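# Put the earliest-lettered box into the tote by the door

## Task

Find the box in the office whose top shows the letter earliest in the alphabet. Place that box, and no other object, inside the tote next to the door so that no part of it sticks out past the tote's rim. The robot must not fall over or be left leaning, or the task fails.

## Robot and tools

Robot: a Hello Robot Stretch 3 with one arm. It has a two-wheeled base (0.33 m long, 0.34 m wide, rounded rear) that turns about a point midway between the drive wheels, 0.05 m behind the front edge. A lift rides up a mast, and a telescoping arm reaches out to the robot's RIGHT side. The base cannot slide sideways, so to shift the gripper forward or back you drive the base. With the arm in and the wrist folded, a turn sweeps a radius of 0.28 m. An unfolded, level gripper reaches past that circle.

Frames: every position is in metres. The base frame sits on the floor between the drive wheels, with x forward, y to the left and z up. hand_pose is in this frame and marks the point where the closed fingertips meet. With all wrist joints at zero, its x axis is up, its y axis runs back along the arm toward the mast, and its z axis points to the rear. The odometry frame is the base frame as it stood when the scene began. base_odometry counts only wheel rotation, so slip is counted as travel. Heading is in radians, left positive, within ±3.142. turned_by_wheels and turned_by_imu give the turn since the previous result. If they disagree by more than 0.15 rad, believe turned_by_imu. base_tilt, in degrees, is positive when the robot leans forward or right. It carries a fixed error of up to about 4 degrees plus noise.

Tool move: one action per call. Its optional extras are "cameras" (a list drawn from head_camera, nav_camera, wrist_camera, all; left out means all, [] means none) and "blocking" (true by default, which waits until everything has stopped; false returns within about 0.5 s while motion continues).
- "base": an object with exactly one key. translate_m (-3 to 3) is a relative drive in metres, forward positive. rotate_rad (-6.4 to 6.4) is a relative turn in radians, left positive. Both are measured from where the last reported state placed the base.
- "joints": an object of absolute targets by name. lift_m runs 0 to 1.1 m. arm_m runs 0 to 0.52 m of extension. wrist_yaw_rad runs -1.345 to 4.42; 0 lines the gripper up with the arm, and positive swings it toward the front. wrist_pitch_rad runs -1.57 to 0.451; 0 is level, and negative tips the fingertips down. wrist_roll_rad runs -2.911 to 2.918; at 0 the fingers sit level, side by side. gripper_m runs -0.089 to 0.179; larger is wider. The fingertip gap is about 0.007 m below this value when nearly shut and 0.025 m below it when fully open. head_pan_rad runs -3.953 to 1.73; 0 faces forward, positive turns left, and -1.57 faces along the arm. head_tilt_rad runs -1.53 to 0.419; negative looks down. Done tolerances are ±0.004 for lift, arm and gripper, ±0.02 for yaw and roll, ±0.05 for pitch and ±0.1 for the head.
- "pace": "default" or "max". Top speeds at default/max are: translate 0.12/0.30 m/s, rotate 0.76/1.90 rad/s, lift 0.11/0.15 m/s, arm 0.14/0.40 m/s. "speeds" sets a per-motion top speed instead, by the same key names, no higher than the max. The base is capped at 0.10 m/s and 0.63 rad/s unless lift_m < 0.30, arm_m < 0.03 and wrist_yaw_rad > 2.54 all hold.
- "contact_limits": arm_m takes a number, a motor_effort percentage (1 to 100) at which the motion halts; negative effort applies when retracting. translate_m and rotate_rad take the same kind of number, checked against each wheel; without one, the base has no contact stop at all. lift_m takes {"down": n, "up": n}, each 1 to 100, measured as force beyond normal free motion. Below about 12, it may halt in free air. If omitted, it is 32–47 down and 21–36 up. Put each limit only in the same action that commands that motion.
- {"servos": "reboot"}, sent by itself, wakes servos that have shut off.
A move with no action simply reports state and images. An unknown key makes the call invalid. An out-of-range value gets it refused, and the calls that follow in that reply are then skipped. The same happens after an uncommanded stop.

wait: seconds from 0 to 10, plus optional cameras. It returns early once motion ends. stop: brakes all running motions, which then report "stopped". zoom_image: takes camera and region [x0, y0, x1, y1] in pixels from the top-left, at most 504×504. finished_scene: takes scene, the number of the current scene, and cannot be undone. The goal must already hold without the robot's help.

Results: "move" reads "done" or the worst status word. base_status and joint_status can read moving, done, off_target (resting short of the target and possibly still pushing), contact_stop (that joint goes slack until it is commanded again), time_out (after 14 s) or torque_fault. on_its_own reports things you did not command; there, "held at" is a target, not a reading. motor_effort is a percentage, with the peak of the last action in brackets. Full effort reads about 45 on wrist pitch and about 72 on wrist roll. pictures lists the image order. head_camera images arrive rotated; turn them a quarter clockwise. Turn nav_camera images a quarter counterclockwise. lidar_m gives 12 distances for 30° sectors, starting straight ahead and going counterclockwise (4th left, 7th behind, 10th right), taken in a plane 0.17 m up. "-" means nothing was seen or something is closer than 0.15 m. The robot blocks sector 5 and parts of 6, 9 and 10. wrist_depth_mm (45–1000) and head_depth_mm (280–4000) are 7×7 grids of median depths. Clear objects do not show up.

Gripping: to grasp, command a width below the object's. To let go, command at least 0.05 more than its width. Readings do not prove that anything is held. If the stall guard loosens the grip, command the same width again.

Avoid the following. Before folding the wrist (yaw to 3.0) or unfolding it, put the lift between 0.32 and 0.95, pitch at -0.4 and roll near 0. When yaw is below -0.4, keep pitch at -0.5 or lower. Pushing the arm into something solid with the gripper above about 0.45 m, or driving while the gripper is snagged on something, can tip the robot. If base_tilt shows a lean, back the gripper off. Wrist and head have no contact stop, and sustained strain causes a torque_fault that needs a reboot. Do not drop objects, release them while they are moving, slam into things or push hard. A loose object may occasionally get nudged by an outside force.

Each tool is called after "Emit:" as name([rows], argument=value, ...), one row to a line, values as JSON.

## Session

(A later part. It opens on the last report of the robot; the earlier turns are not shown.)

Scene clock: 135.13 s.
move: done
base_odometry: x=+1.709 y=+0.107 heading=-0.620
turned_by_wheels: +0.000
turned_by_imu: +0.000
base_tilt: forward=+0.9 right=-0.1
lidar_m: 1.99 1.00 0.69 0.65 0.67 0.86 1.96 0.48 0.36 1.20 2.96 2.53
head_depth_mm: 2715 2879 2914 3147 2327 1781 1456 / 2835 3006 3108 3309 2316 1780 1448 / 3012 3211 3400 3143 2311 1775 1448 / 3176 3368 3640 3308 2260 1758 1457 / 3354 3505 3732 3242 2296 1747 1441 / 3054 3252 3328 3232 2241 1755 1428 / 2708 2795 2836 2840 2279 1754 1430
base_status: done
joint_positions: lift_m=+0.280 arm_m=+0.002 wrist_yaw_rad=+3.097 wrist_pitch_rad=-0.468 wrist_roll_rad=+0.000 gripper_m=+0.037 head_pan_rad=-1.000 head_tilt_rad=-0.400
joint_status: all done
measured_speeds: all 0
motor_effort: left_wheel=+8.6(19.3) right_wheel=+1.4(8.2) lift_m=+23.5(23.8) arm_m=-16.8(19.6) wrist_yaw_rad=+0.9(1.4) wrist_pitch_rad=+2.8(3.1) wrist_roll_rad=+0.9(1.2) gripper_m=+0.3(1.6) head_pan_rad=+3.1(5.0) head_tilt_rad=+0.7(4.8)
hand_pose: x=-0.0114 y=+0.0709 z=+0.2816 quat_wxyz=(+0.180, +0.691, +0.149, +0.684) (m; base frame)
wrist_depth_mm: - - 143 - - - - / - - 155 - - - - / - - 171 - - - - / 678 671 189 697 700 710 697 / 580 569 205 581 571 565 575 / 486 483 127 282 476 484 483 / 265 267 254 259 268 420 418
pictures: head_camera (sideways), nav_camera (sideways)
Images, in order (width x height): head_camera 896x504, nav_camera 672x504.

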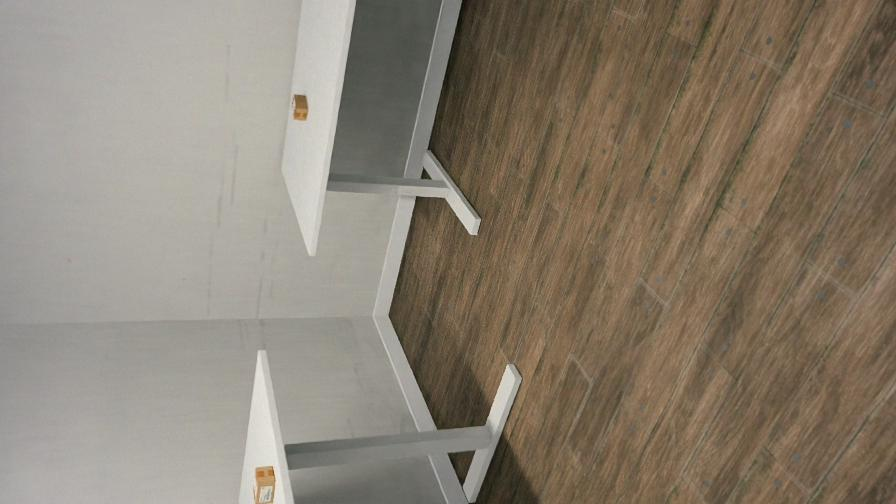

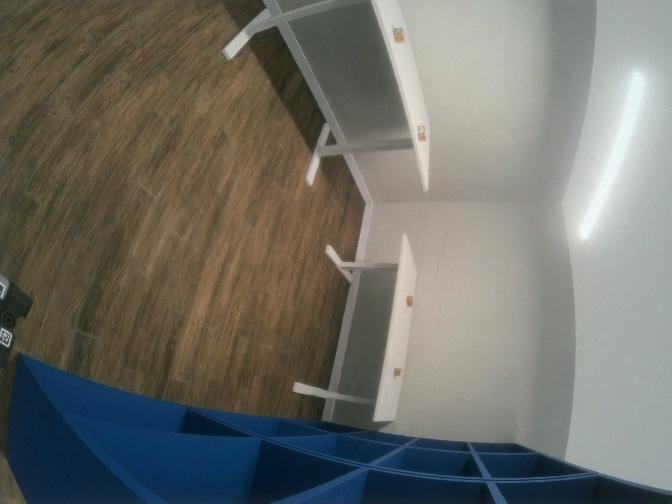

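Emit:
move(joints={"head_pan_rad": -1.9, "head_tilt_rad": -0.2}, pace="max", cameras=["nav_camera"])

Emit:
move(joints={"head_pan_rad": -2.6, "head_tilt_rad": -0.3}, pace="max", cameras=["nav_camera"])

Emit:
move(joints={"head_pan_rad": 0.0, "head_tilt_rad": -0.4}, pace="max", cameras=["nav_camera"])

Scene clock: 141.50 s.
move: done
base_odometry: x=+1.709 y=+0.107 heading=-0.620
turned_by_wheels: +0.000
turned_by_imu: +0.001
base_tilt: forward=+1.0 right=-0.2
lidar_m: 1.99 1.00 0.69 0.65 0.67 0.86 1.96 0.48 0.36 1.20 2.97 2.54
head_depth_mm: 293 306 320 335 351 370 390 / 296 302 314 324 338 353 370 / 374 667 1256 1271 776 519 406 / 1097 677 1197 1233 821 590 1003 / 1073 835 1157 1195 874 1278 1040 / 1061 1089 1132 1179 1233 1282 1359 / 2665 2768 2830 2986 3027 2212 1735
base_status: not commanded
joint_positions: lift_m=+0.280 arm_m=+0.002 wrist_yaw_rad=+3.097 wrist_pitch_rad=-0.468 wrist_roll_rad=+0.000 gripper_m=+0.037 head_pan_rad=-1.915 head_tilt_rad=-0.201
joint_status: all done
measured_speeds: all 0
motor_effort: left_wheel=+8.6(8.7) right_wheel=+1.6(2.0) lift_m=+24.0(24.2) arm_m=-16.2(16.7) wrist_yaw_rad=+0.9(1.4) wrist_pitch_rad=+2.7(2.9) wrist_roll_rad=+0.8(0.9) gripper_m=-0.7(1.2) head_pan_rad=-2.1(5.8) head_tilt_rad=+4.3(6.5)
hand_pose: x=-0.0114 y=+0.0709 z=+0.2816 quat_wxyz=(+0.180, +0.691, +0.149, +0.684) (m; base frame)
wrist_depth_mm: - - 143 - - - - / - - 156 - - - - / - - 171 - - - - / 671 656 188 703 700 693 700 / 577 574 205 572 574 567 567 / 486 485 128 280 476 487 485 / 264 265 252 259 267 420 417
pictures: nav_camera (sideways)
Images, in order (width x height): nav_camera 672x504.

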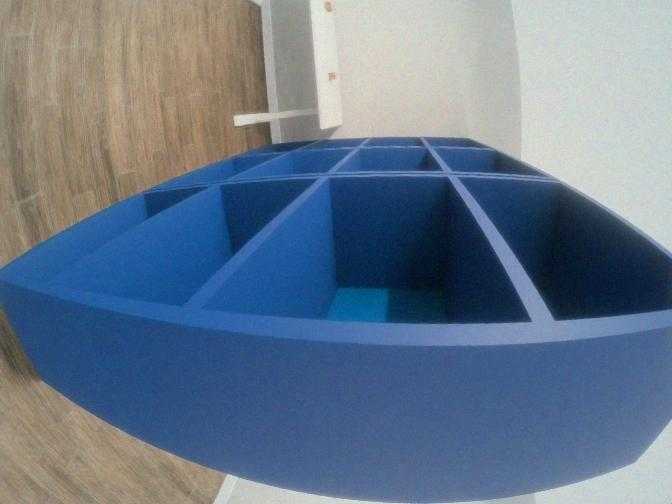

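Scene clock: 142.33 s.
move: done
base_odometry: x=+1.709 y=+0.107 heading=-0.620
turned_by_wheels: +0.000
turned_by_imu: +0.000
base_tilt: forward=+1.0 right=-0.1
lidar_m: 1.99 1.00 0.69 0.65 0.66 0.86 1.96 0.48 0.36 1.20 2.96 2.53
head_depth_mm: 2060 2151 2232 2364 2418 2018 1610 / 2141 2276 2346 2458 2568 2028 1587 / 2256 2368 2517 2671 2710 2021 1590 / 534 567 600 641 688 742 803 / 459 481 506 534 567 603 645 / 402 419 438 460 482 510 539 / 358 372 387 402 420 441 462
base_status: not commanded
joint_positions: lift_m=+0.280 arm_m=+0.002 wrist_yaw_rad=+3.097 wrist_pitch_rad=-0.468 wrist_roll_rad=+0.000 gripper_m=+0.037 head_pan_rad=-2.625 head_tilt_rad=-0.295
joint_status: all done
measured_speeds: all 0
motor_effort: left_wheel=+8.6(8.7) right_wheel=+1.6(2.0) lift_m=+24.1(24.2) arm_m=-16.0(16.1) wrist_yaw_rad=+0.8(1.4) wrist_pitch_rad=+2.6(3.0) wrist_roll_rad=+0.8(0.9) gripper_m=+0.0(1.0) head_pan_rad=-0.1(4.4) head_tilt_rad=-1.3(3.5)
hand_pose: x=-0.0114 y=+0.0709 z=+0.2816 quat_wxyz=(+0.180, +0.691, +0.149, +0.684) (m; base frame)
wrist_depth_mm: - - 143 - - - - / - - 156 - - - - / - - 171 - - - - / 672 677 188 712 715 707 695 / 576 569 204 573 580 590 583 / 482 486 127 281 472 488 484 / 266 267 253 259 269 428 420
pictures: nav_camera (sideways)
Images, in order (width x height): nav_camera 672x504.

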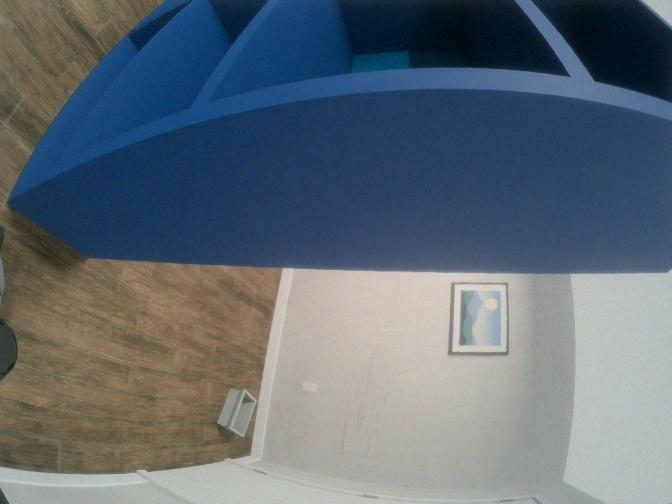

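Scene clock: 143.57 s.
move: done
base_odometry: x=+1.709 y=+0.107 heading=-0.620
turned_by_wheels: +0.000
turned_by_imu: +0.000
base_tilt: forward=+1.0 right=+0.0
lidar_m: 1.99 1.00 0.69 0.65 0.66 0.86 1.95 0.48 0.36 1.20 2.96 2.53
head_depth_mm: 2047 2168 2028 2460 2316 1774 1455 / 2052 2176 2337 2511 2234 1766 1442 / 2074 2182 2365 2538 2289 1767 1436 / 2044 2211 2376 2557 2260 1775 1429 / 2093 2211 2379 2576 2293 1768 1437 / 2066 2241 2341 2544 2278 1749 1440 / 1835 1862 1892 1943 1934 1758 1430
base_status: not commanded
joint_positions: lift_m=+0.280 arm_m=+0.002 wrist_yaw_rad=+3.097 wrist_pitch_rad=-0.468 wrist_roll_rad=+0.000 gripper_m=+0.037 head_pan_rad=+0.047 head_tilt_rad=-0.399
joint_status: all done
measured_speeds: all 0
motor_effort: left_wheel=+8.5(8.8) right_wheel=+1.5(2.1) lift_m=+23.9(24.4) arm_m=-15.1(16.1) wrist_yaw_rad=+0.2(1.3) wrist_pitch_rad=+2.5(3.0) wrist_roll_rad=+0.8(1.0) gripper_m=-0.1(0.8) head_pan_rad=-1.5(4.6) head_tilt_rad=-2.1(4.3)
hand_pose: x=-0.0114 y=+0.0709 z=+0.2816 quat_wxyz=(+0.180, +0.691, +0.149, +0.684) (m; base frame)
wrist_depth_mm: - - 142 - - - - / - - 156 - - - - / - - 172 - - - - / 682 685 189 709 709 707 712 / 575 573 205 570 581 578 572 / 485 481 128 282 474 482 481 / 266 266 253 259 267 426 421
pictures: nav_camera (sideways)
Images, in order (width x height): nav_camera 672x504.

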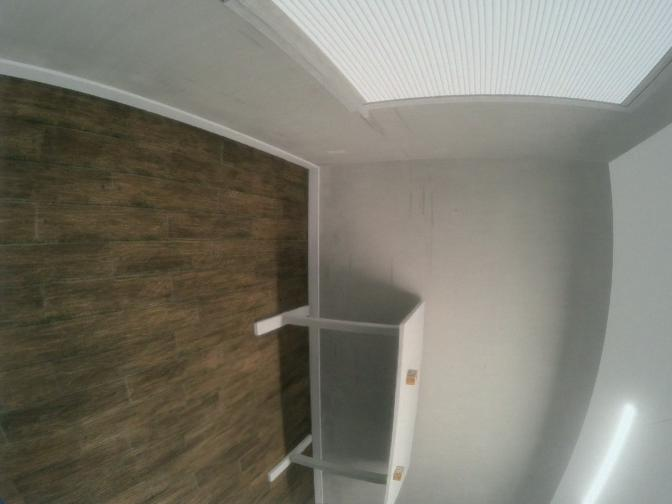

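Emit:
move(base={"rotate_rad": -0.85}, joints={"head_pan_rad": 0.0, "head_tilt_rad": -0.3}, cameras=[])

Emit:
move(base={"translate_m": 1.2}, joints={"head_pan_rad": 0.1, "head_tilt_rad": -0.3}, speeds={"translate_m": 0.2}, cameras=["nav_camera", "head_camera"])

Scene clock: 154.17 s.
move: done
base_odometry: x=+1.709 y=+0.107 heading=-1.469
turned_by_wheels: -0.849
turned_by_imu: -0.846
base_tilt: forward=+0.9 right=+0.0
lidar_m: 2.59 2.00 1.70 0.82 0.66 0.65 0.71 1.08 2.36 0.39 0.36 2.13
head_depth_mm: 2946 3081 3159 3302 2739 2013 1583 / 3158 3291 3430 3572 2722 2016 1574 / 3384 3504 3657 3776 2706 1975 1564 / 3185 3376 3464 3643 2730 1980 1567 / 2830 3025 3102 3384 2694 1993 1563 / 2611 2715 2701 3028 2649 1957 1571 / 2423 2525 2533 2763 2659 1971 1564
base_status: done
joint_positions: lift_m=+0.280 arm_m=+0.002 wrist_yaw_rad=+3.097 wrist_pitch_rad=-0.468 wrist_roll_rad=+0.000 gripper_m=+0.037 head_pan_rad=+0.000 head_tilt_rad=-0.301
joint_status: all done
measured_speeds: all 0
motor_effort: left_wheel=+10.7(15.6) right_wheel=-11.4(13.0) lift_m=+24.7(25.1) arm_m=-18.3(18.7) wrist_yaw_rad=+0.5(1.4) wrist_pitch_rad=+2.5(3.0) wrist_roll_rad=+1.1(1.2) gripper_m=-1.2(1.5) head_pan_rad=-3.5(4.5) head_tilt_rad=+3.5(5.8)
hand_pose: x=-0.0114 y=+0.0709 z=+0.2816 quat_wxyz=(+0.180, +0.691, +0.149, +0.684) (m; base frame)
wrist_depth_mm: - - 143 - - - - / - - 155 - - - - / - - 172 884 919 891 920 / - 672 190 700 692 708 697 / 557 573 205 576 580 577 586 / 491 496 128 280 471 490 482 / 267 266 253 259 268 420 416
pictures: none
No camera images: "cameras" was empty.

Scene clock: 162.13 s.
move: done
base_odometry: x=+1.830 y=-1.087 heading=-1.469
turned_by_wheels: +0.000
turned_by_imu: +0.000
base_tilt: forward=+0.9 right=-0.2
lidar_m: 2.09 1.43 1.27 1.80 1.61 1.59 1.73 1.09 0.94 1.48 1.50 1.81
head_depth_mm: 2151 2243 2308 2429 2484 2007 1585 / 2300 2411 2549 2616 2634 1996 1582 / 2166 2284 2458 2616 2724 1990 1577 / 1978 2109 2217 2319 2457 1961 1566 / 1839 1933 2007 1381 2288 1995 1525 / 1690 1772 1850 1246 1983 1770 1571 / 1578 1659 1695 1019 1899 1913 1577
base_status: done
joint_positions: lift_m=+0.280 arm_m=+0.002 wrist_yaw_rad=+3.097 wrist_pitch_rad=-0.468 wrist_roll_rad=+0.000 gripper_m=+0.037 head_pan_rad=+0.100 head_tilt_rad=-0.300
joint_status: all done
measured_speeds: all 0
motor_effort: left_wheel=+13.4(17.7) right_wheel=-3.5(8.7) lift_m=+25.4(25.9) arm_m=-19.3(20.6) wrist_yaw_rad=+0.6(1.3) wrist_pitch_rad=+2.7(3.1) wrist_roll_rad=+1.0(1.1) gripper_m=-0.1(1.4) head_pan_rad=+2.9(4.5) head_tilt_rad=+3.3(5.1)
hand_pose: x=-0.0114 y=+0.0709 z=+0.2816 quat_wxyz=(+0.180, +0.691, +0.149, +0.684) (m; base frame)
wrist_depth_mm: - - 147 - - - - / - - 158 - - - - / 894 843 173 908 900 888 914 / 700 711 190 705 702 704 701 / 583 575 204 574 579 573 575 / 485 485 128 281 473 487 488 / 266 266 252 259 267 423 425
pictures: head_camera (sideways), nav_camera (sideways)
Images, in order (width x height): head_camera 896x504, nav_camera 672x504.

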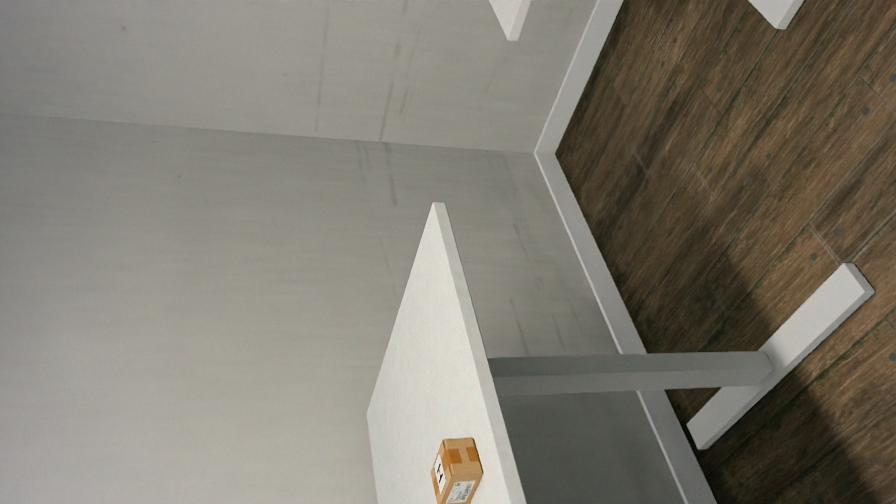

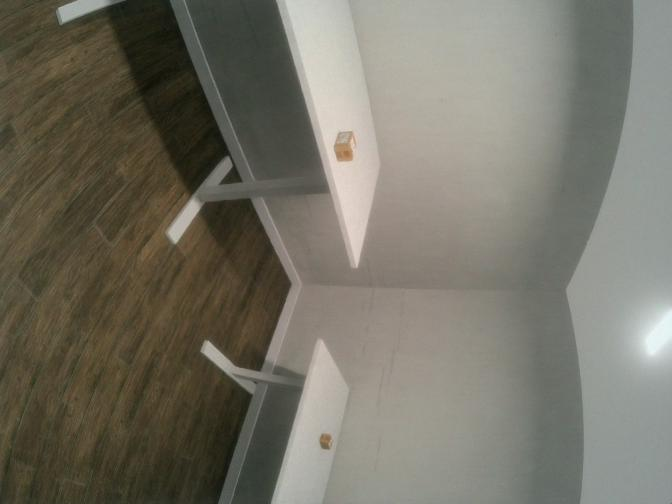

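Emit:
zoom_image(camera="head_camera", region=[415, 420, 499, 504])

Emit:
move(joints={"head_pan_rad": 0.8, "head_tilt_rad": -0.3}, pace="max", cameras=["head_camera"])

Emit:
move(joints={"head_pan_rad": -0.6, "head_tilt_rad": -0.3}, pace="max", cameras=["head_camera"])

Scaled by 6.000 from the camera's 896x504 image, which has a finer 1280x720 frame.

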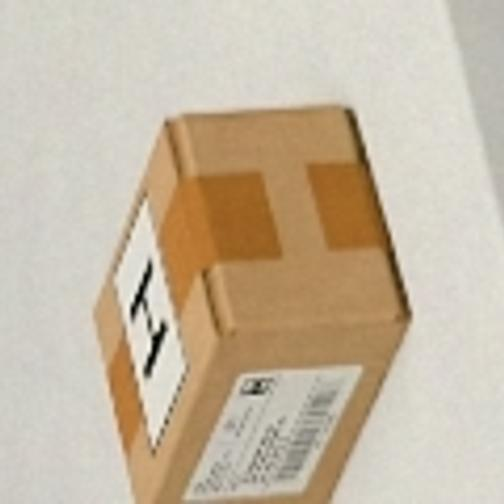

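Scene clock: 167.80 s.
move: done
base_odometry: x=+1.830 y=-1.087 heading=-1.469
turned_by_wheels: +0.000
turned_by_imu: +0.001
base_tilt: forward=+0.9 right=-0.1
lidar_m: 2.09 1.43 1.28 1.80 1.61 1.59 1.73 1.09 0.94 1.48 1.50 1.81
head_depth_mm: 1461 1531 1642 1207 1834 1915 1586 / 1457 1537 1614 1190 1820 1907 1582 / 1449 1513 1619 1178 1821 1883 1569 / 1430 1525 1614 1181 1821 1890 1571 / 1438 1513 1598 1166 1796 1878 1572 / 1428 1507 1602 1080 1793 1876 1563 / 1428 1500 1583 1078 1770 1855 1479
base_status: not commanded
joint_positions: lift_m=+0.280 arm_m=+0.002 wrist_yaw_rad=+3.097 wrist_pitch_rad=-0.468 wrist_roll_rad=+0.000 gripper_m=+0.037 head_pan_rad=+0.818 head_tilt_rad=-0.300
joint_status: all done
measured_speeds: all 0
motor_effort: left_wheel=+13.7(13.7) right_wheel=-3.3(4.0) lift_m=+26.1(26.1) arm_m=-18.9(19.5) wrist_yaw_rad=+0.9(1.3) wrist_pitch_rad=+2.5(2.8) wrist_roll_rad=+0.9(1.0) gripper_m=-0.3(1.1) head_pan_rad=+0.6(4.8) head_tilt_rad=+4.1(5.2)
hand_pose: x=-0.0114 y=+0.0709 z=+0.2816 quat_wxyz=(+0.180, +0.691, +0.149, +0.684) (m; base frame)
wrist_depth_mm: - - 146 - - - - / - - 158 - - - - / 895 860 172 889 892 912 901 / 715 705 189 697 708 698 700 / 569 575 204 571 569 576 574 / 484 489 127 283 473 482 486 / 265 268 253 261 266 425 423
pictures: head_camera (sideways)
Images, in order (width x height): head_camera 896x504.

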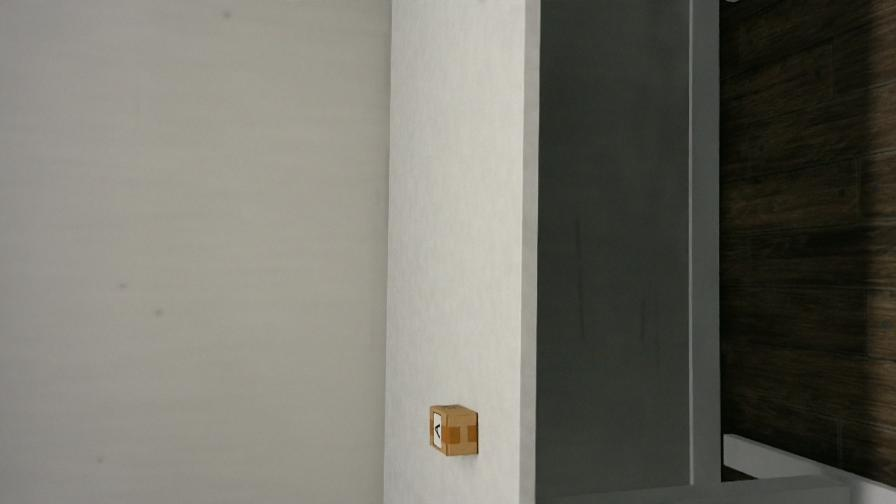

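Scene clock: 168.83 s.
move: done
base_odometry: x=+1.830 y=-1.087 heading=-1.469
turned_by_wheels: +0.000
turned_by_imu: +0.000
base_tilt: forward=+1.0 right=+0.0
lidar_m: 2.09 1.43 1.27 1.80 1.61 1.59 1.73 1.09 0.94 1.48 1.50 1.80
head_depth_mm: 1851 1933 2034 1969 2308 2022 1588 / 1857 1978 2056 1938 2349 1992 1584 / 1877 1976 2081 1936 2352 2014 1579 / 1877 2002 2128 1923 2342 1980 1570 / 1930 2010 2133 1894 2382 2004 1569 / 1930 2041 2164 1888 2317 1965 1564 / 1958 2045 2195 2227 2430 1974 1564
base_status: not commanded
joint_positions: lift_m=+0.280 arm_m=+0.002 wrist_yaw_rad=+3.097 wrist_pitch_rad=-0.468 wrist_roll_rad=+0.000 gripper_m=+0.037 head_pan_rad=-0.620 head_tilt_rad=-0.300
joint_status: all done
measured_speeds: all 0
motor_effort: left_wheel=+13.3(13.7) right_wheel=-3.3(4.0) lift_m=+26.0(26.4) arm_m=-18.8(19.4) wrist_yaw_rad=+1.0(1.4) wrist_pitch_rad=+2.5(3.0) wrist_roll_rad=+0.8(1.1) gripper_m=+0.0(1.0) head_pan_rad=-0.9(5.0) head_tilt_rad=+3.1(6.3)
hand_pose: x=-0.0114 y=+0.0709 z=+0.2816 quat_wxyz=(+0.180, +0.691, +0.149, +0.684) (m; base frame)
wrist_depth_mm: - - 146 - - - - / - - 158 - - - - / 898 849 172 916 915 905 887 / 705 716 190 700 701 694 686 / 568 581 204 577 571 581 581 / 486 491 128 281 478 489 484 / 267 265 252 258 269 423 422
pictures: head_camera (sideways)
Images, in order (width x height): head_camera 896x504.

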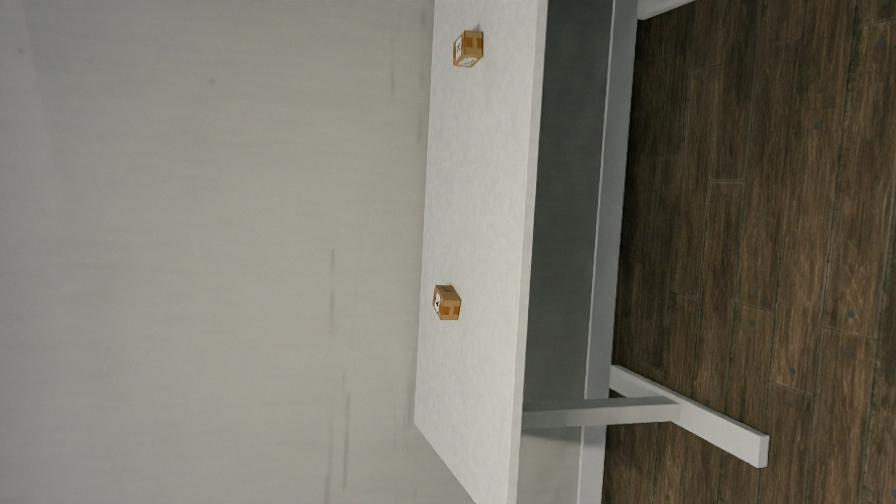

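Emit:
zoom_image(camera="head_camera", region=[440, 20, 490, 76])

Emit:
zoom_image(camera="head_camera", region=[420, 275, 470, 331])

Emit:
move(joints={"head_pan_rad": 0.62, "head_tilt_rad": -0.3}, pace="max", cameras=["head_camera"])

Scaled by 9.000 from the camera's 896x504 image, which has a finer 1280x720 frame.

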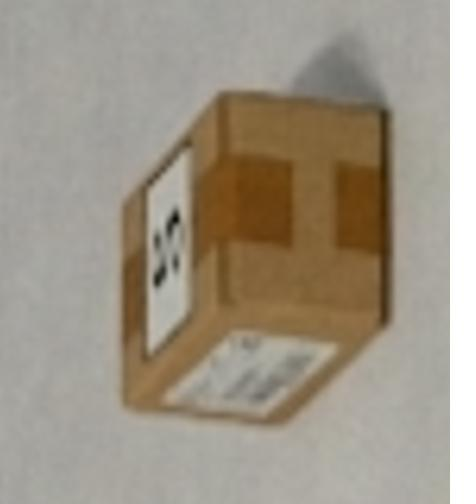

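Scaled by 9.000 from the camera's 896x504 image, which has a finer 1280x720 frame.

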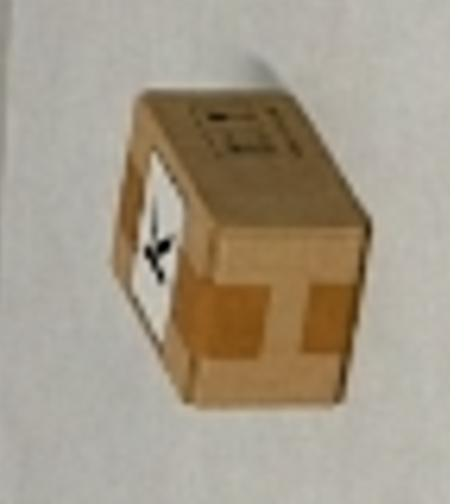

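Scene clock: 174.10 s.
move: done
base_odometry: x=+1.830 y=-1.087 heading=-1.469
turned_by_wheels: +0.000
turned_by_imu: +0.001
base_tilt: forward=+1.0 right=-0.2
lidar_m: 2.10 1.43 1.28 1.80 1.61 1.59 1.73 1.09 0.94 1.48 1.51 1.81
head_depth_mm: 1553 1647 1747 1193 1926 1575 1560 / 1524 1605 1722 1094 1946 2013 1586 / 1494 1595 1658 1180 1874 1970 1563 / 1461 1551 1638 1173 1851 1910 1571 / 1442 1527 1606 1166 1808 1900 1575 / 1409 1492 1577 1153 1771 1842 1577 / 1395 1457 1528 1144 1725 1799 1557
base_status: not commanded
joint_positions: lift_m=+0.280 arm_m=+0.002 wrist_yaw_rad=+3.097 wrist_pitch_rad=-0.468 wrist_roll_rad=+0.000 gripper_m=+0.037 head_pan_rad=+0.650 head_tilt_rad=-0.300
joint_status: all done
measured_speeds: all 0
motor_effort: left_wheel=+13.6(13.7) right_wheel=-3.5(3.8) lift_m=+26.6(26.8) arm_m=-18.4(18.9) wrist_yaw_rad=+1.0(1.2) wrist_pitch_rad=+2.6(2.9) wrist_roll_rad=+1.0(1.0) gripper_m=-0.8(1.1) head_pan_rad=-0.4(3.9) head_tilt_rad=+3.0(5.1)
hand_pose: x=-0.0114 y=+0.0709 z=+0.2816 quat_wxyz=(+0.180, +0.691, +0.149, +0.684) (m; base frame)
wrist_depth_mm: - - 146 - - - - / - - 159 - - - - / 903 853 172 881 896 902 891 / 704 705 189 708 696 701 696 / 571 572 205 573 575 573 575 / 488 484 128 282 473 488 486 / 267 266 252 258 268 422 420
pictures: head_camera (sideways)
Images, in order (width x height): head_camera 896x504.

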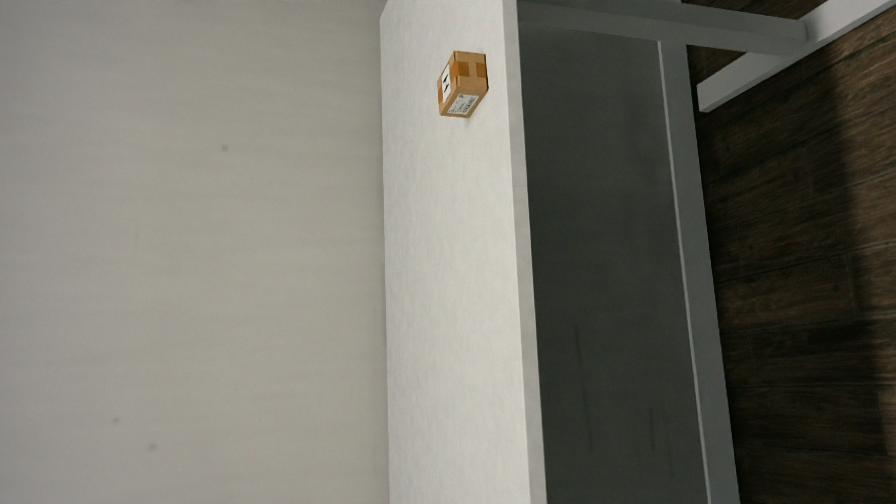

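Emit:
move(base={"translate_m": 0.4}, joints={"head_pan_rad": 0.55, "head_tilt_rad": -0.4}, speeds={"translate_m": 0.2}, cameras=["head_camera"])

Scene clock: 215.50 s.
move: done
base_odometry: x=+1.871 y=-1.485 heading=-1.469
turned_by_wheels: +0.000
turned_by_imu: +0.001
base_tilt: forward=+0.9 right=-0.1
lidar_m: 1.79 1.06 1.42 1.21 1.93 1.91 1.47 1.50 1.15 1.45 1.64 1.44
head_depth_mm: 1382 1489 1608 901 1941 1770 1457 / 1345 1437 1544 895 1867 1775 1441 / 1306 1389 1456 890 1220 1393 1406 / 1264 1355 1399 884 1715 1782 1438 / 1222 1315 1376 755 1663 1745 1439 / 1194 1276 1342 875 707 1686 1438 / 1168 1231 1306 872 705 1651 1431
base_status: done
joint_positions: lift_m=+0.280 arm_m=+0.002 wrist_yaw_rad=+3.097 wrist_pitch_rad=-0.468 wrist_roll_rad=+0.000 gripper_m=+0.037 head_pan_rad=+0.548 head_tilt_rad=-0.400
joint_status: all done
measured_speeds: all 0
motor_effort: left_wheel=+10.3(15.2) right_wheel=-0.7(11.2) lift_m=+27.2(27.7) arm_m=-18.0(18.4) wrist_yaw_rad=+0.8(1.5) wrist_pitch_rad=+2.6(3.0) wrist_roll_rad=+0.8(1.1) gripper_m=+0.3(1.7) head_pan_rad=-1.0(5.4) head_tilt_rad=-1.6(3.6)
hand_pose: x=-0.0114 y=+0.0709 z=+0.2816 quat_wxyz=(+0.180, +0.691, +0.149, +0.684) (m; base frame)
wrist_depth_mm: - - 146 - - - - / - - 158 - - - - / 894 869 172 890 895 896 903 / 693 706 190 694 715 703 690 / 574 577 204 576 577 578 578 / 481 492 128 283 474 488 480 / 265 266 253 260 267 418 423
pictures: head_camera (sideways)
Images, in order (width x height): head_camera 896x504.

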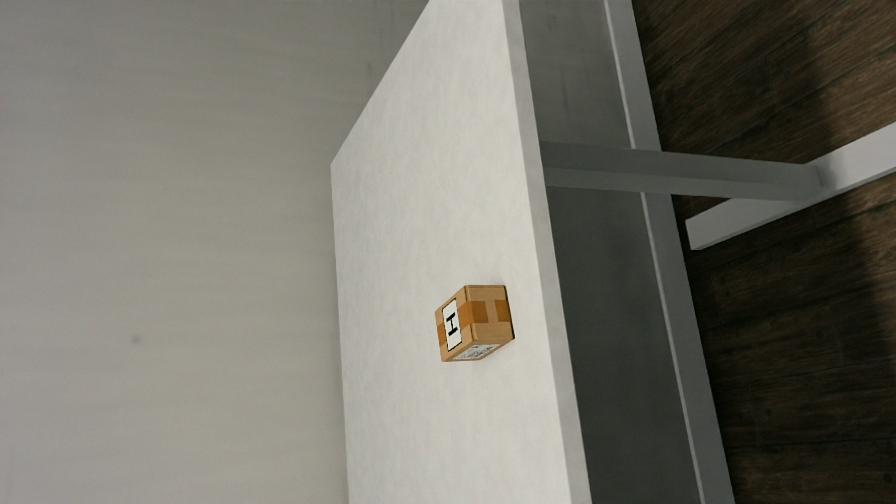

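Emit:
zoom_image(camera="head_camera", region=[425, 275, 525, 375])

Emit:
move(joints={"head_pan_rad": 1.15, "head_tilt_rad": -0.35}, pace="max", cameras=["head_camera"])

Scaled by 5.040 from the camera's 896x504 image, which has a finer 1280x720 frame.

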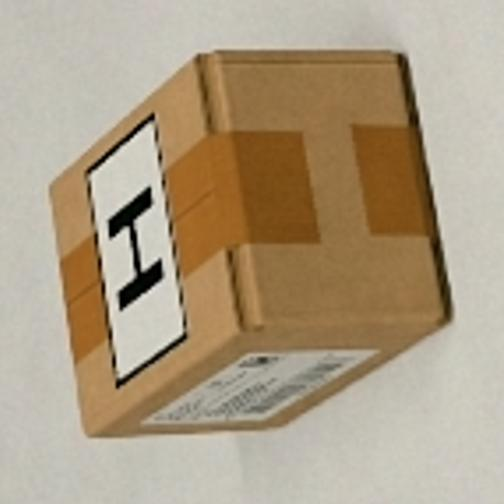

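Scene clock: 220.07 s.
move: done
base_odometry: x=+1.871 y=-1.485 heading=-1.469
turned_by_wheels: +0.000
turned_by_imu: +0.001
base_tilt: forward=+0.9 right=-0.1
lidar_m: 1.79 1.06 1.42 1.21 1.93 1.91 1.46 1.50 1.15 1.44 1.64 1.44
head_depth_mm: 1169 1237 1310 1004 679 1588 1507 / 1197 1264 1349 1007 709 1659 1503 / 1233 1306 1378 995 735 1680 1489 / 1272 1347 1424 993 774 1749 1496 / 1305 1393 1478 990 1686 1784 1494 / 1350 1431 1522 976 1803 1801 1477 / 1402 1495 1586 909 1300 1439 1454
base_status: not commanded
joint_positions: lift_m=+0.280 arm_m=+0.002 wrist_yaw_rad=+3.097 wrist_pitch_rad=-0.468 wrist_roll_rad=+0.000 gripper_m=+0.037 head_pan_rad=+1.163 head_tilt_rad=-0.356
joint_status: all done
measured_speeds: all 0
motor_effort: left_wheel=+10.4(10.6) right_wheel=-0.5(1.0) lift_m=+27.8(28.1) arm_m=-16.7(17.6) wrist_yaw_rad=+1.3(1.3) wrist_pitch_rad=+2.5(3.0) wrist_roll_rad=+0.9(1.1) gripper_m=-0.4(1.1) head_pan_rad=+2.6(4.9) head_tilt_rad=+4.2(4.4)
hand_pose: x=-0.0114 y=+0.0709 z=+0.2816 quat_wxyz=(+0.180, +0.691, +0.149, +0.684) (m; base frame)
wrist_depth_mm: - - 146 - - - - / - - 158 - - - - / 920 867 172 897 876 906 911 / 710 701 190 701 713 701 705 / 570 578 205 570 583 575 577 / 491 489 128 281 464 485 484 / 266 267 251 258 267 420 415
pictures: head_camera (sideways)
Images, in order (width x height): head_camera 896x504.

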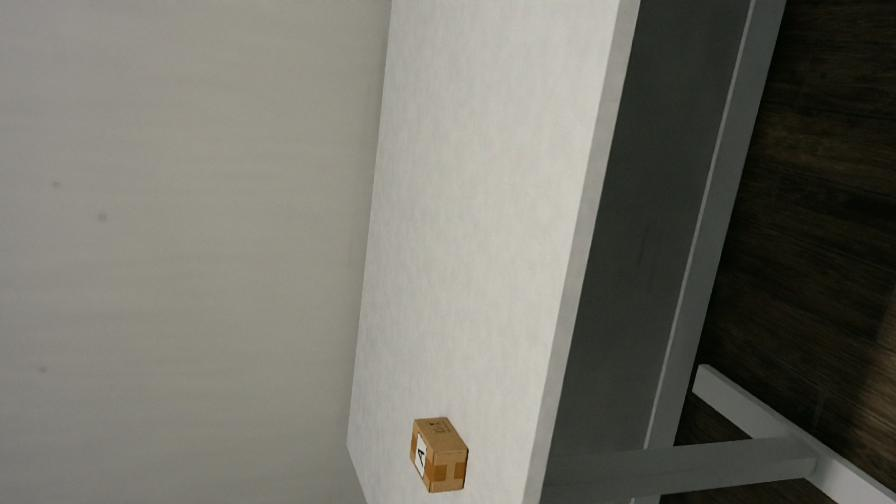

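Emit:
zoom_image(camera="head_camera", region=[400, 410, 480, 500])

Emit:
move(joints={"head_pan_rad": 1.45, "head_tilt_rad": -0.35}, pace="max", cameras=["head_camera"])

Emit:
zoom_image(camera="head_camera", region=[380, 200, 500, 320])

Scaled by 5.600 from the camera's 896x504 image, which has a finer 1280x720 frame.

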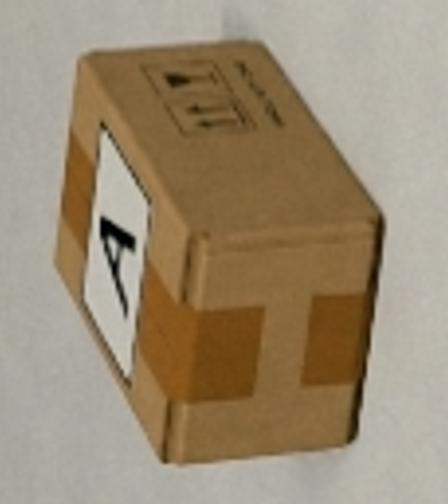

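Scene clock: 227.27 s.
move: done
base_odometry: x=+1.871 y=-1.485 heading=-1.469
turned_by_wheels: +0.000
turned_by_imu: +0.001
base_tilt: forward=+1.0 right=-0.3
lidar_m: 1.79 1.06 1.42 1.20 1.93 1.91 1.47 1.50 1.15 1.44 1.64 1.44
head_depth_mm: 1247 1306 1371 1027 718 1615 1509 / 1306 1377 1441 1019 752 1718 1518 / 1402 1463 1524 1012 1715 1809 1494 / 1473 1568 1634 942 1847 1743 1492 / 1578 1683 1790 1003 2052 1735 1465 / 1686 1792 1929 1066 2229 1852 1498 / 1826 1934 2121 2196 2365 1886 1483
base_status: not commanded
joint_positions: lift_m=+0.280 arm_m=+0.002 wrist_yaw_rad=+3.097 wrist_pitch_rad=-0.468 wrist_roll_rad=+0.000 gripper_m=+0.037 head_pan_rad=+1.450 head_tilt_rad=-0.350
joint_status: all done
measured_speeds: all 0
motor_effort: left_wheel=+10.4(10.6) right_wheel=-0.5(0.9) lift_m=+28.0(28.4) arm_m=-16.2(16.8) wrist_yaw_rad=+0.9(1.3) wrist_pitch_rad=+2.7(3.0) wrist_roll_rad=+0.8(1.0) gripper_m=-0.3(1.1) head_pan_rad=+3.4(4.0) head_tilt_rad=+3.5(5.1)
hand_pose: x=-0.0114 y=+0.0709 z=+0.2816 quat_wxyz=(+0.180, +0.691, +0.149, +0.684) (m; base frame)
wrist_depth_mm: - - 146 - - - - / - - 158 - - - - / 898 846 173 924 923 921 902 / 697 695 189 698 708 708 709 / 583 576 205 573 577 575 574 / 487 485 128 282 477 487 493 / 264 267 253 258 267 420 421
pictures: head_camera (sideways)
Images, in order (width x height): head_camera 896x504.

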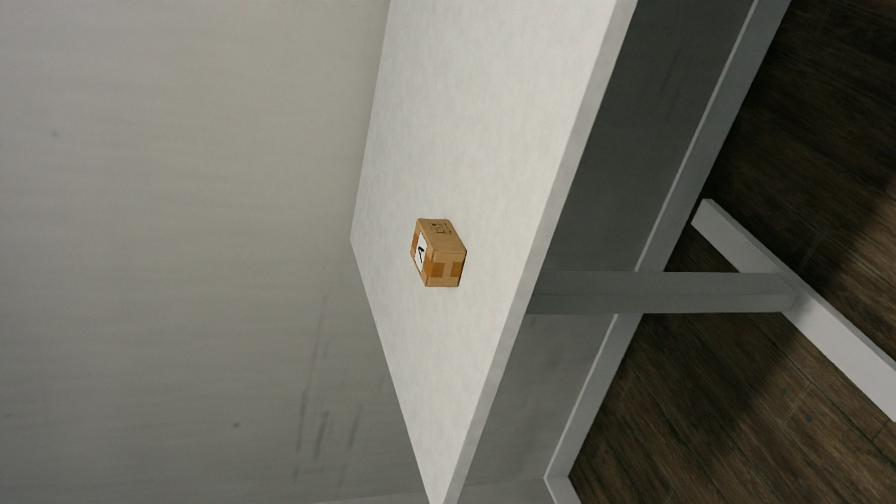

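Scaled by 4.200 from the camera's 896x504 image, which has a finer 1280x720 frame.

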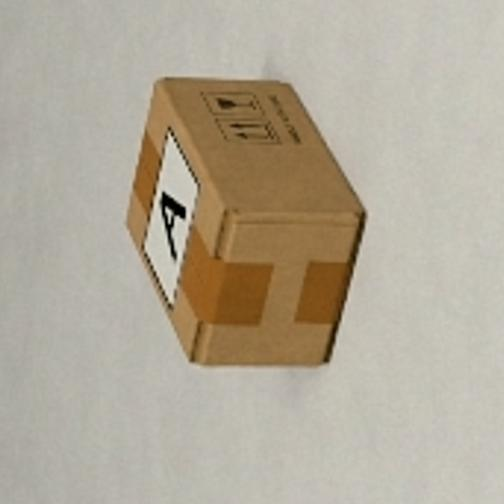

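Emit:
move(base={"rotate_rad": 2.42}, joints={"head_pan_rad": -1.57, "head_tilt_rad": -0.4}, cameras=["head_camera"])

Scene clock: 309.93 s.
move: done
base_odometry: x=+1.871 y=-1.485 heading=+0.951
turned_by_wheels: +2.419
turned_by_imu: +2.413
base_tilt: forward=+0.8 right=-0.1
lidar_m: 1.91 1.94 1.47 1.15 1.44 1.64 1.85 1.44 1.06 1.42 1.20 1.86
head_depth_mm: 1221 1303 1367 901 1651 1673 1337 / 1214 1291 1365 846 1641 1741 1447 / 1217 1301 1361 888 1653 1720 1451 / 1214 1286 1352 882 1636 1711 1444 / 1200 1287 1351 876 1631 1728 1436 / 1206 1282 1348 879 1624 1707 1418 / 1197 1274 1338 871 1613 1703 1433
base_status: done
joint_positions: lift_m=+0.280 arm_m=+0.002 wrist_yaw_rad=+3.097 wrist_pitch_rad=-0.468 wrist_roll_rad=+0.000 gripper_m=+0.037 head_pan_rad=-1.574 head_tilt_rad=-0.400
joint_status: all done
measured_speeds: all 0
motor_effort: left_wheel=-10.8(14.6) right_wheel=+11.0(15.2) lift_m=+28.9(29.1) arm_m=-20.5(21.0) wrist_yaw_rad=+0.7(1.4) wrist_pitch_rad=+2.7(3.2) wrist_roll_rad=+0.8(1.0) gripper_m=+0.0(1.2) head_pan_rad=+4.0(4.9) head_tilt_rad=-1.9(3.9)
hand_pose: x=-0.0114 y=+0.0709 z=+0.2816 quat_wxyz=(+0.180, +0.691, +0.149, +0.684) (m; base frame)
wrist_depth_mm: - - 147 - - - - / - - 158 - - - - / 897 855 173 901 907 912 899 / 704 702 190 706 710 698 702 / 579 575 205 572 571 585 579 / 489 489 127 282 470 493 488 / 265 266 253 258 266 417 422
pictures: head_camera (sideways)
Images, in order (width x height): head_camera 896x504.

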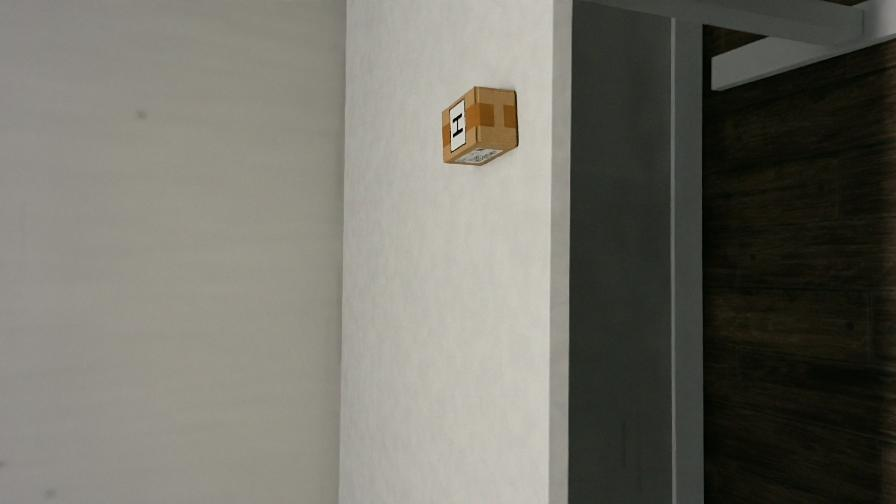

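Emit:
move(base={"translate_m": 0.52}, joints={"head_pan_rad": -1.57, "head_tilt_rad": -0.4}, speeds={"translate_m": 0.2}, cameras=["head_camera"])

Emit:
zoom_image(camera="head_camera", region=[400, 200, 540, 340])

Scene clock: 344.67 s.
move: done
base_odometry: x=+2.173 y=-1.062 heading=+0.951
turned_by_wheels: +0.000
turned_by_imu: +0.000
base_tilt: forward=+0.9 right=-0.1
lidar_m: 1.39 1.42 1.82 1.26 1.68 1.82 1.93 1.94 1.33 1.37 0.94 1.49
head_depth_mm: 1182 1252 1335 901 690 1704 1453 / 1174 1258 1325 894 685 1687 1442 / 1169 1259 1328 891 681 1687 1433 / 1169 1239 1310 837 680 1699 1440 / 1160 1249 1309 829 712 1677 1430 / 1167 1246 1316 876 710 1200 1326 / 1169 1242 1313 872 704 1667 1438
base_status: done
joint_positions: lift_m=+0.280 arm_m=+0.002 wrist_yaw_rad=+3.097 wrist_pitch_rad=-0.468 wrist_roll_rad=+0.000 gripper_m=+0.037 head_pan_rad=-1.570 head_tilt_rad=-0.400
joint_status: all done
measured_speeds: all 0
motor_effort: left_wheel=+5.5(13.4) right_wheel=+4.8(13.3) lift_m=+29.6(30.1) arm_m=-18.6(19.7) wrist_yaw_rad=+1.0(1.5) wrist_pitch_rad=+2.7(3.0) wrist_roll_rad=+0.8(1.2) gripper_m=-0.2(1.2) head_pan_rad=+2.4(4.3) head_tilt_rad=-1.1(3.3)
hand_pose: x=-0.0114 y=+0.0709 z=+0.2816 quat_wxyz=(+0.180, +0.691, +0.149, +0.684) (m; base frame)
wrist_depth_mm: - - 147 - - - - / - - 158 - - - - / 885 844 173 914 903 903 904 / 699 695 191 702 722 703 699 / 577 576 205 579 580 583 577 / 486 492 128 283 474 485 491 / 265 266 252 260 268 422 413
pictures: head_camera (sideways)
Images, in order (width x height): head_camera 896x504.

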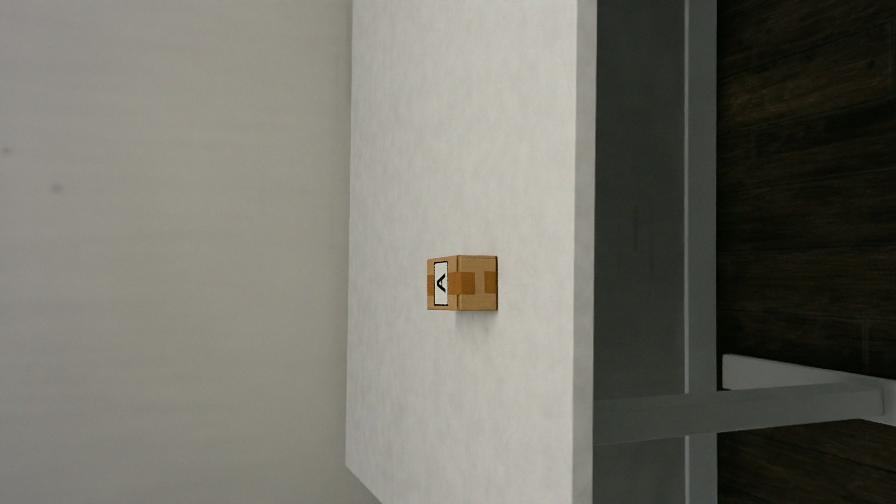

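Scaled by 3.600 from the camera's 896x504 image, which has a finer 1280x720 frame.

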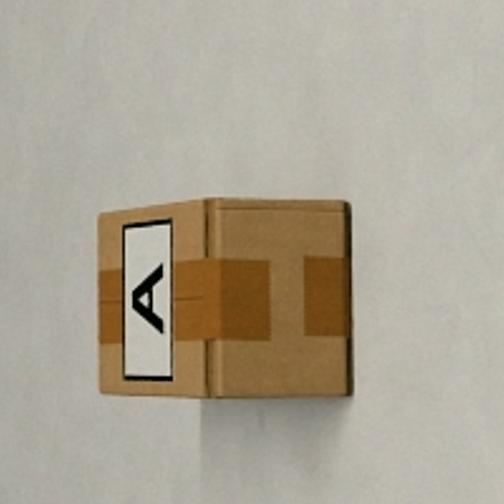

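Emit:
move(joints={"lift_m": 0.93, "wrist_pitch_rad": -0.4, "gripper_m": 0.15}, pace="max", cameras=[])

Emit:
move(joints={"wrist_yaw_rad": 0.0, "wrist_pitch_rad": -0.4, "head_tilt_rad": -0.5}, cameras=["head_camera", "wrist_camera"])

Scene clock: 363.93 s.
move: done
base_odometry: x=+2.173 y=-1.062 heading=+0.951
turned_by_wheels: +0.000
turned_by_imu: +0.001
base_tilt: forward=+1.1 right=-0.2
lidar_m: 1.39 1.42 1.83 1.26 1.67 1.83 1.93 1.94 1.34 1.37 0.94 1.48
head_depth_mm: 1177 1262 1319 901 687 1691 1533 / 1171 1262 1328 894 685 1697 1467 / 1169 1247 1315 892 682 1674 1434 / 1171 1248 1315 839 679 1691 1478 / 1168 1245 1316 831 711 1694 1459 / 1159 1239 1305 877 708 1200 1338 / 1156 1248 1324 876 704 1661 1436
base_status: not commanded
joint_positions: lift_m=+0.930 arm_m=+0.002 wrist_yaw_rad=+3.097 wrist_pitch_rad=-0.419 wrist_roll_rad=+0.000 gripper_m=+0.150 head_pan_rad=-1.570 head_tilt_rad=-0.400
joint_status: all done
measured_speeds: all 0
motor_effort: left_wheel=+5.7(5.8) right_wheel=+4.9(5.6) lift_m=+29.6(33.0) arm_m=-15.9(17.8) wrist_yaw_rad=+0.2(1.3) wrist_pitch_rad=+3.4(8.4) wrist_roll_rad=+0.8(1.1) gripper_m=+0.2(87.2) head_pan_rad=+3.1(4.3) head_tilt_rad=-1.9(3.2)
hand_pose: x=-0.0111 y=+0.0774 z=+0.9425 quat_wxyz=(+0.163, +0.694, +0.132, +0.688) (m; base frame)
wrist_depth_mm: - - 144 - - - - / - - 156 - - - - / - - 167 - - - - / - - 184 - - - - / - - 202 - - - - / - 122 228 - - 120 - / - - 259 - - - -
pictures: none
No camera images: "cameras" was empty.

Scene clock: 366.50 s.
move: done
base_odometry: x=+2.173 y=-1.062 heading=+0.951
turned_by_wheels: +0.000
turned_by_imu: +0.000
base_tilt: forward=+0.8 right=-0.2
lidar_m: 1.39 1.42 1.82 1.26 1.68 1.83 1.94 1.94 1.34 1.37 0.94 1.49
head_depth_mm: 1171 1274 1078 719 1714 1608 - / 1163 1267 1075 720 1696 1659 - / 1173 1256 1071 715 1705 - - / 1165 1262 1065 714 1700 1597 1278 / 1161 1265 1059 711 1700 1511 1335 / 1157 1251 1058 708 1156 1329 1299 / 1162 1257 1055 706 1678 1586 1333
base_status: not commanded
joint_positions: lift_m=+0.930 arm_m=+0.002 wrist_yaw_rad=+0.003 wrist_pitch_rad=-0.419 wrist_roll_rad=+0.000 gripper_m=+0.150 head_pan_rad=-1.570 head_tilt_rad=-0.501
joint_status: all done
measured_speeds: all 0
motor_effort: left_wheel=+5.3(5.7) right_wheel=+5.1(5.3) lift_m=+28.6(29.7) arm_m=-15.5(16.4) wrist_yaw_rad=-2.2(6.1) wrist_pitch_rad=+3.2(6.7) wrist_roll_rad=+1.0(1.2) gripper_m=-0.2(1.4) head_pan_rad=+3.6(3.9) head_tilt_rad=-2.4(4.4)
hand_pose: x=-0.0207 y=-0.3710 z=+0.9425 quat_wxyz=(+0.692, +0.148, -0.691, -0.146) (m; base frame)
wrist_depth_mm: - - - - - - - / 393 394 398 399 396 400 403 / 331 334 343 353 - - - / - - - - - - - / - - - - - - - / - 122 - - - 120 - / - - - - - - -
pictures: head_camera (sideways), wrist_camera
Images, in order (width x height): head_camera 896x504, wrist_camera 644x364.

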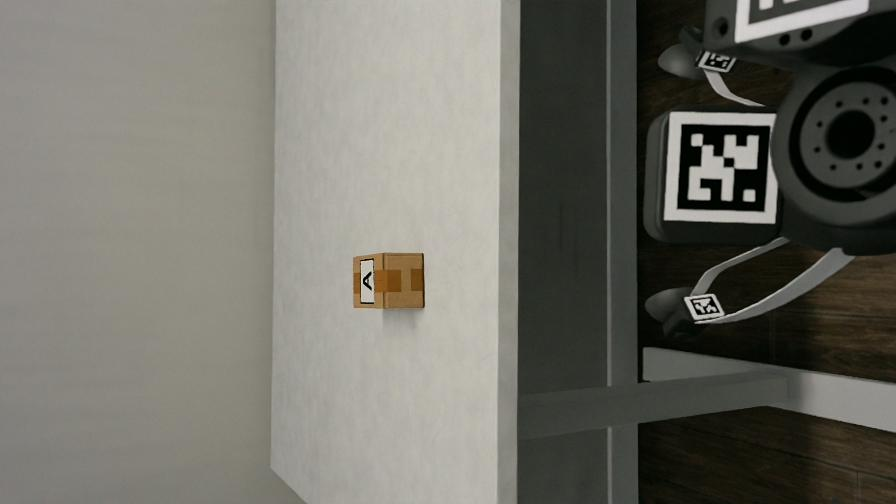

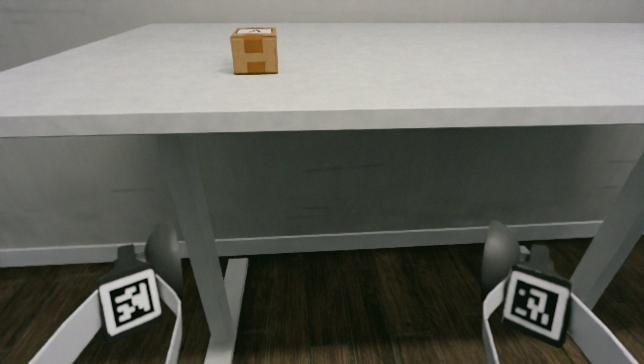

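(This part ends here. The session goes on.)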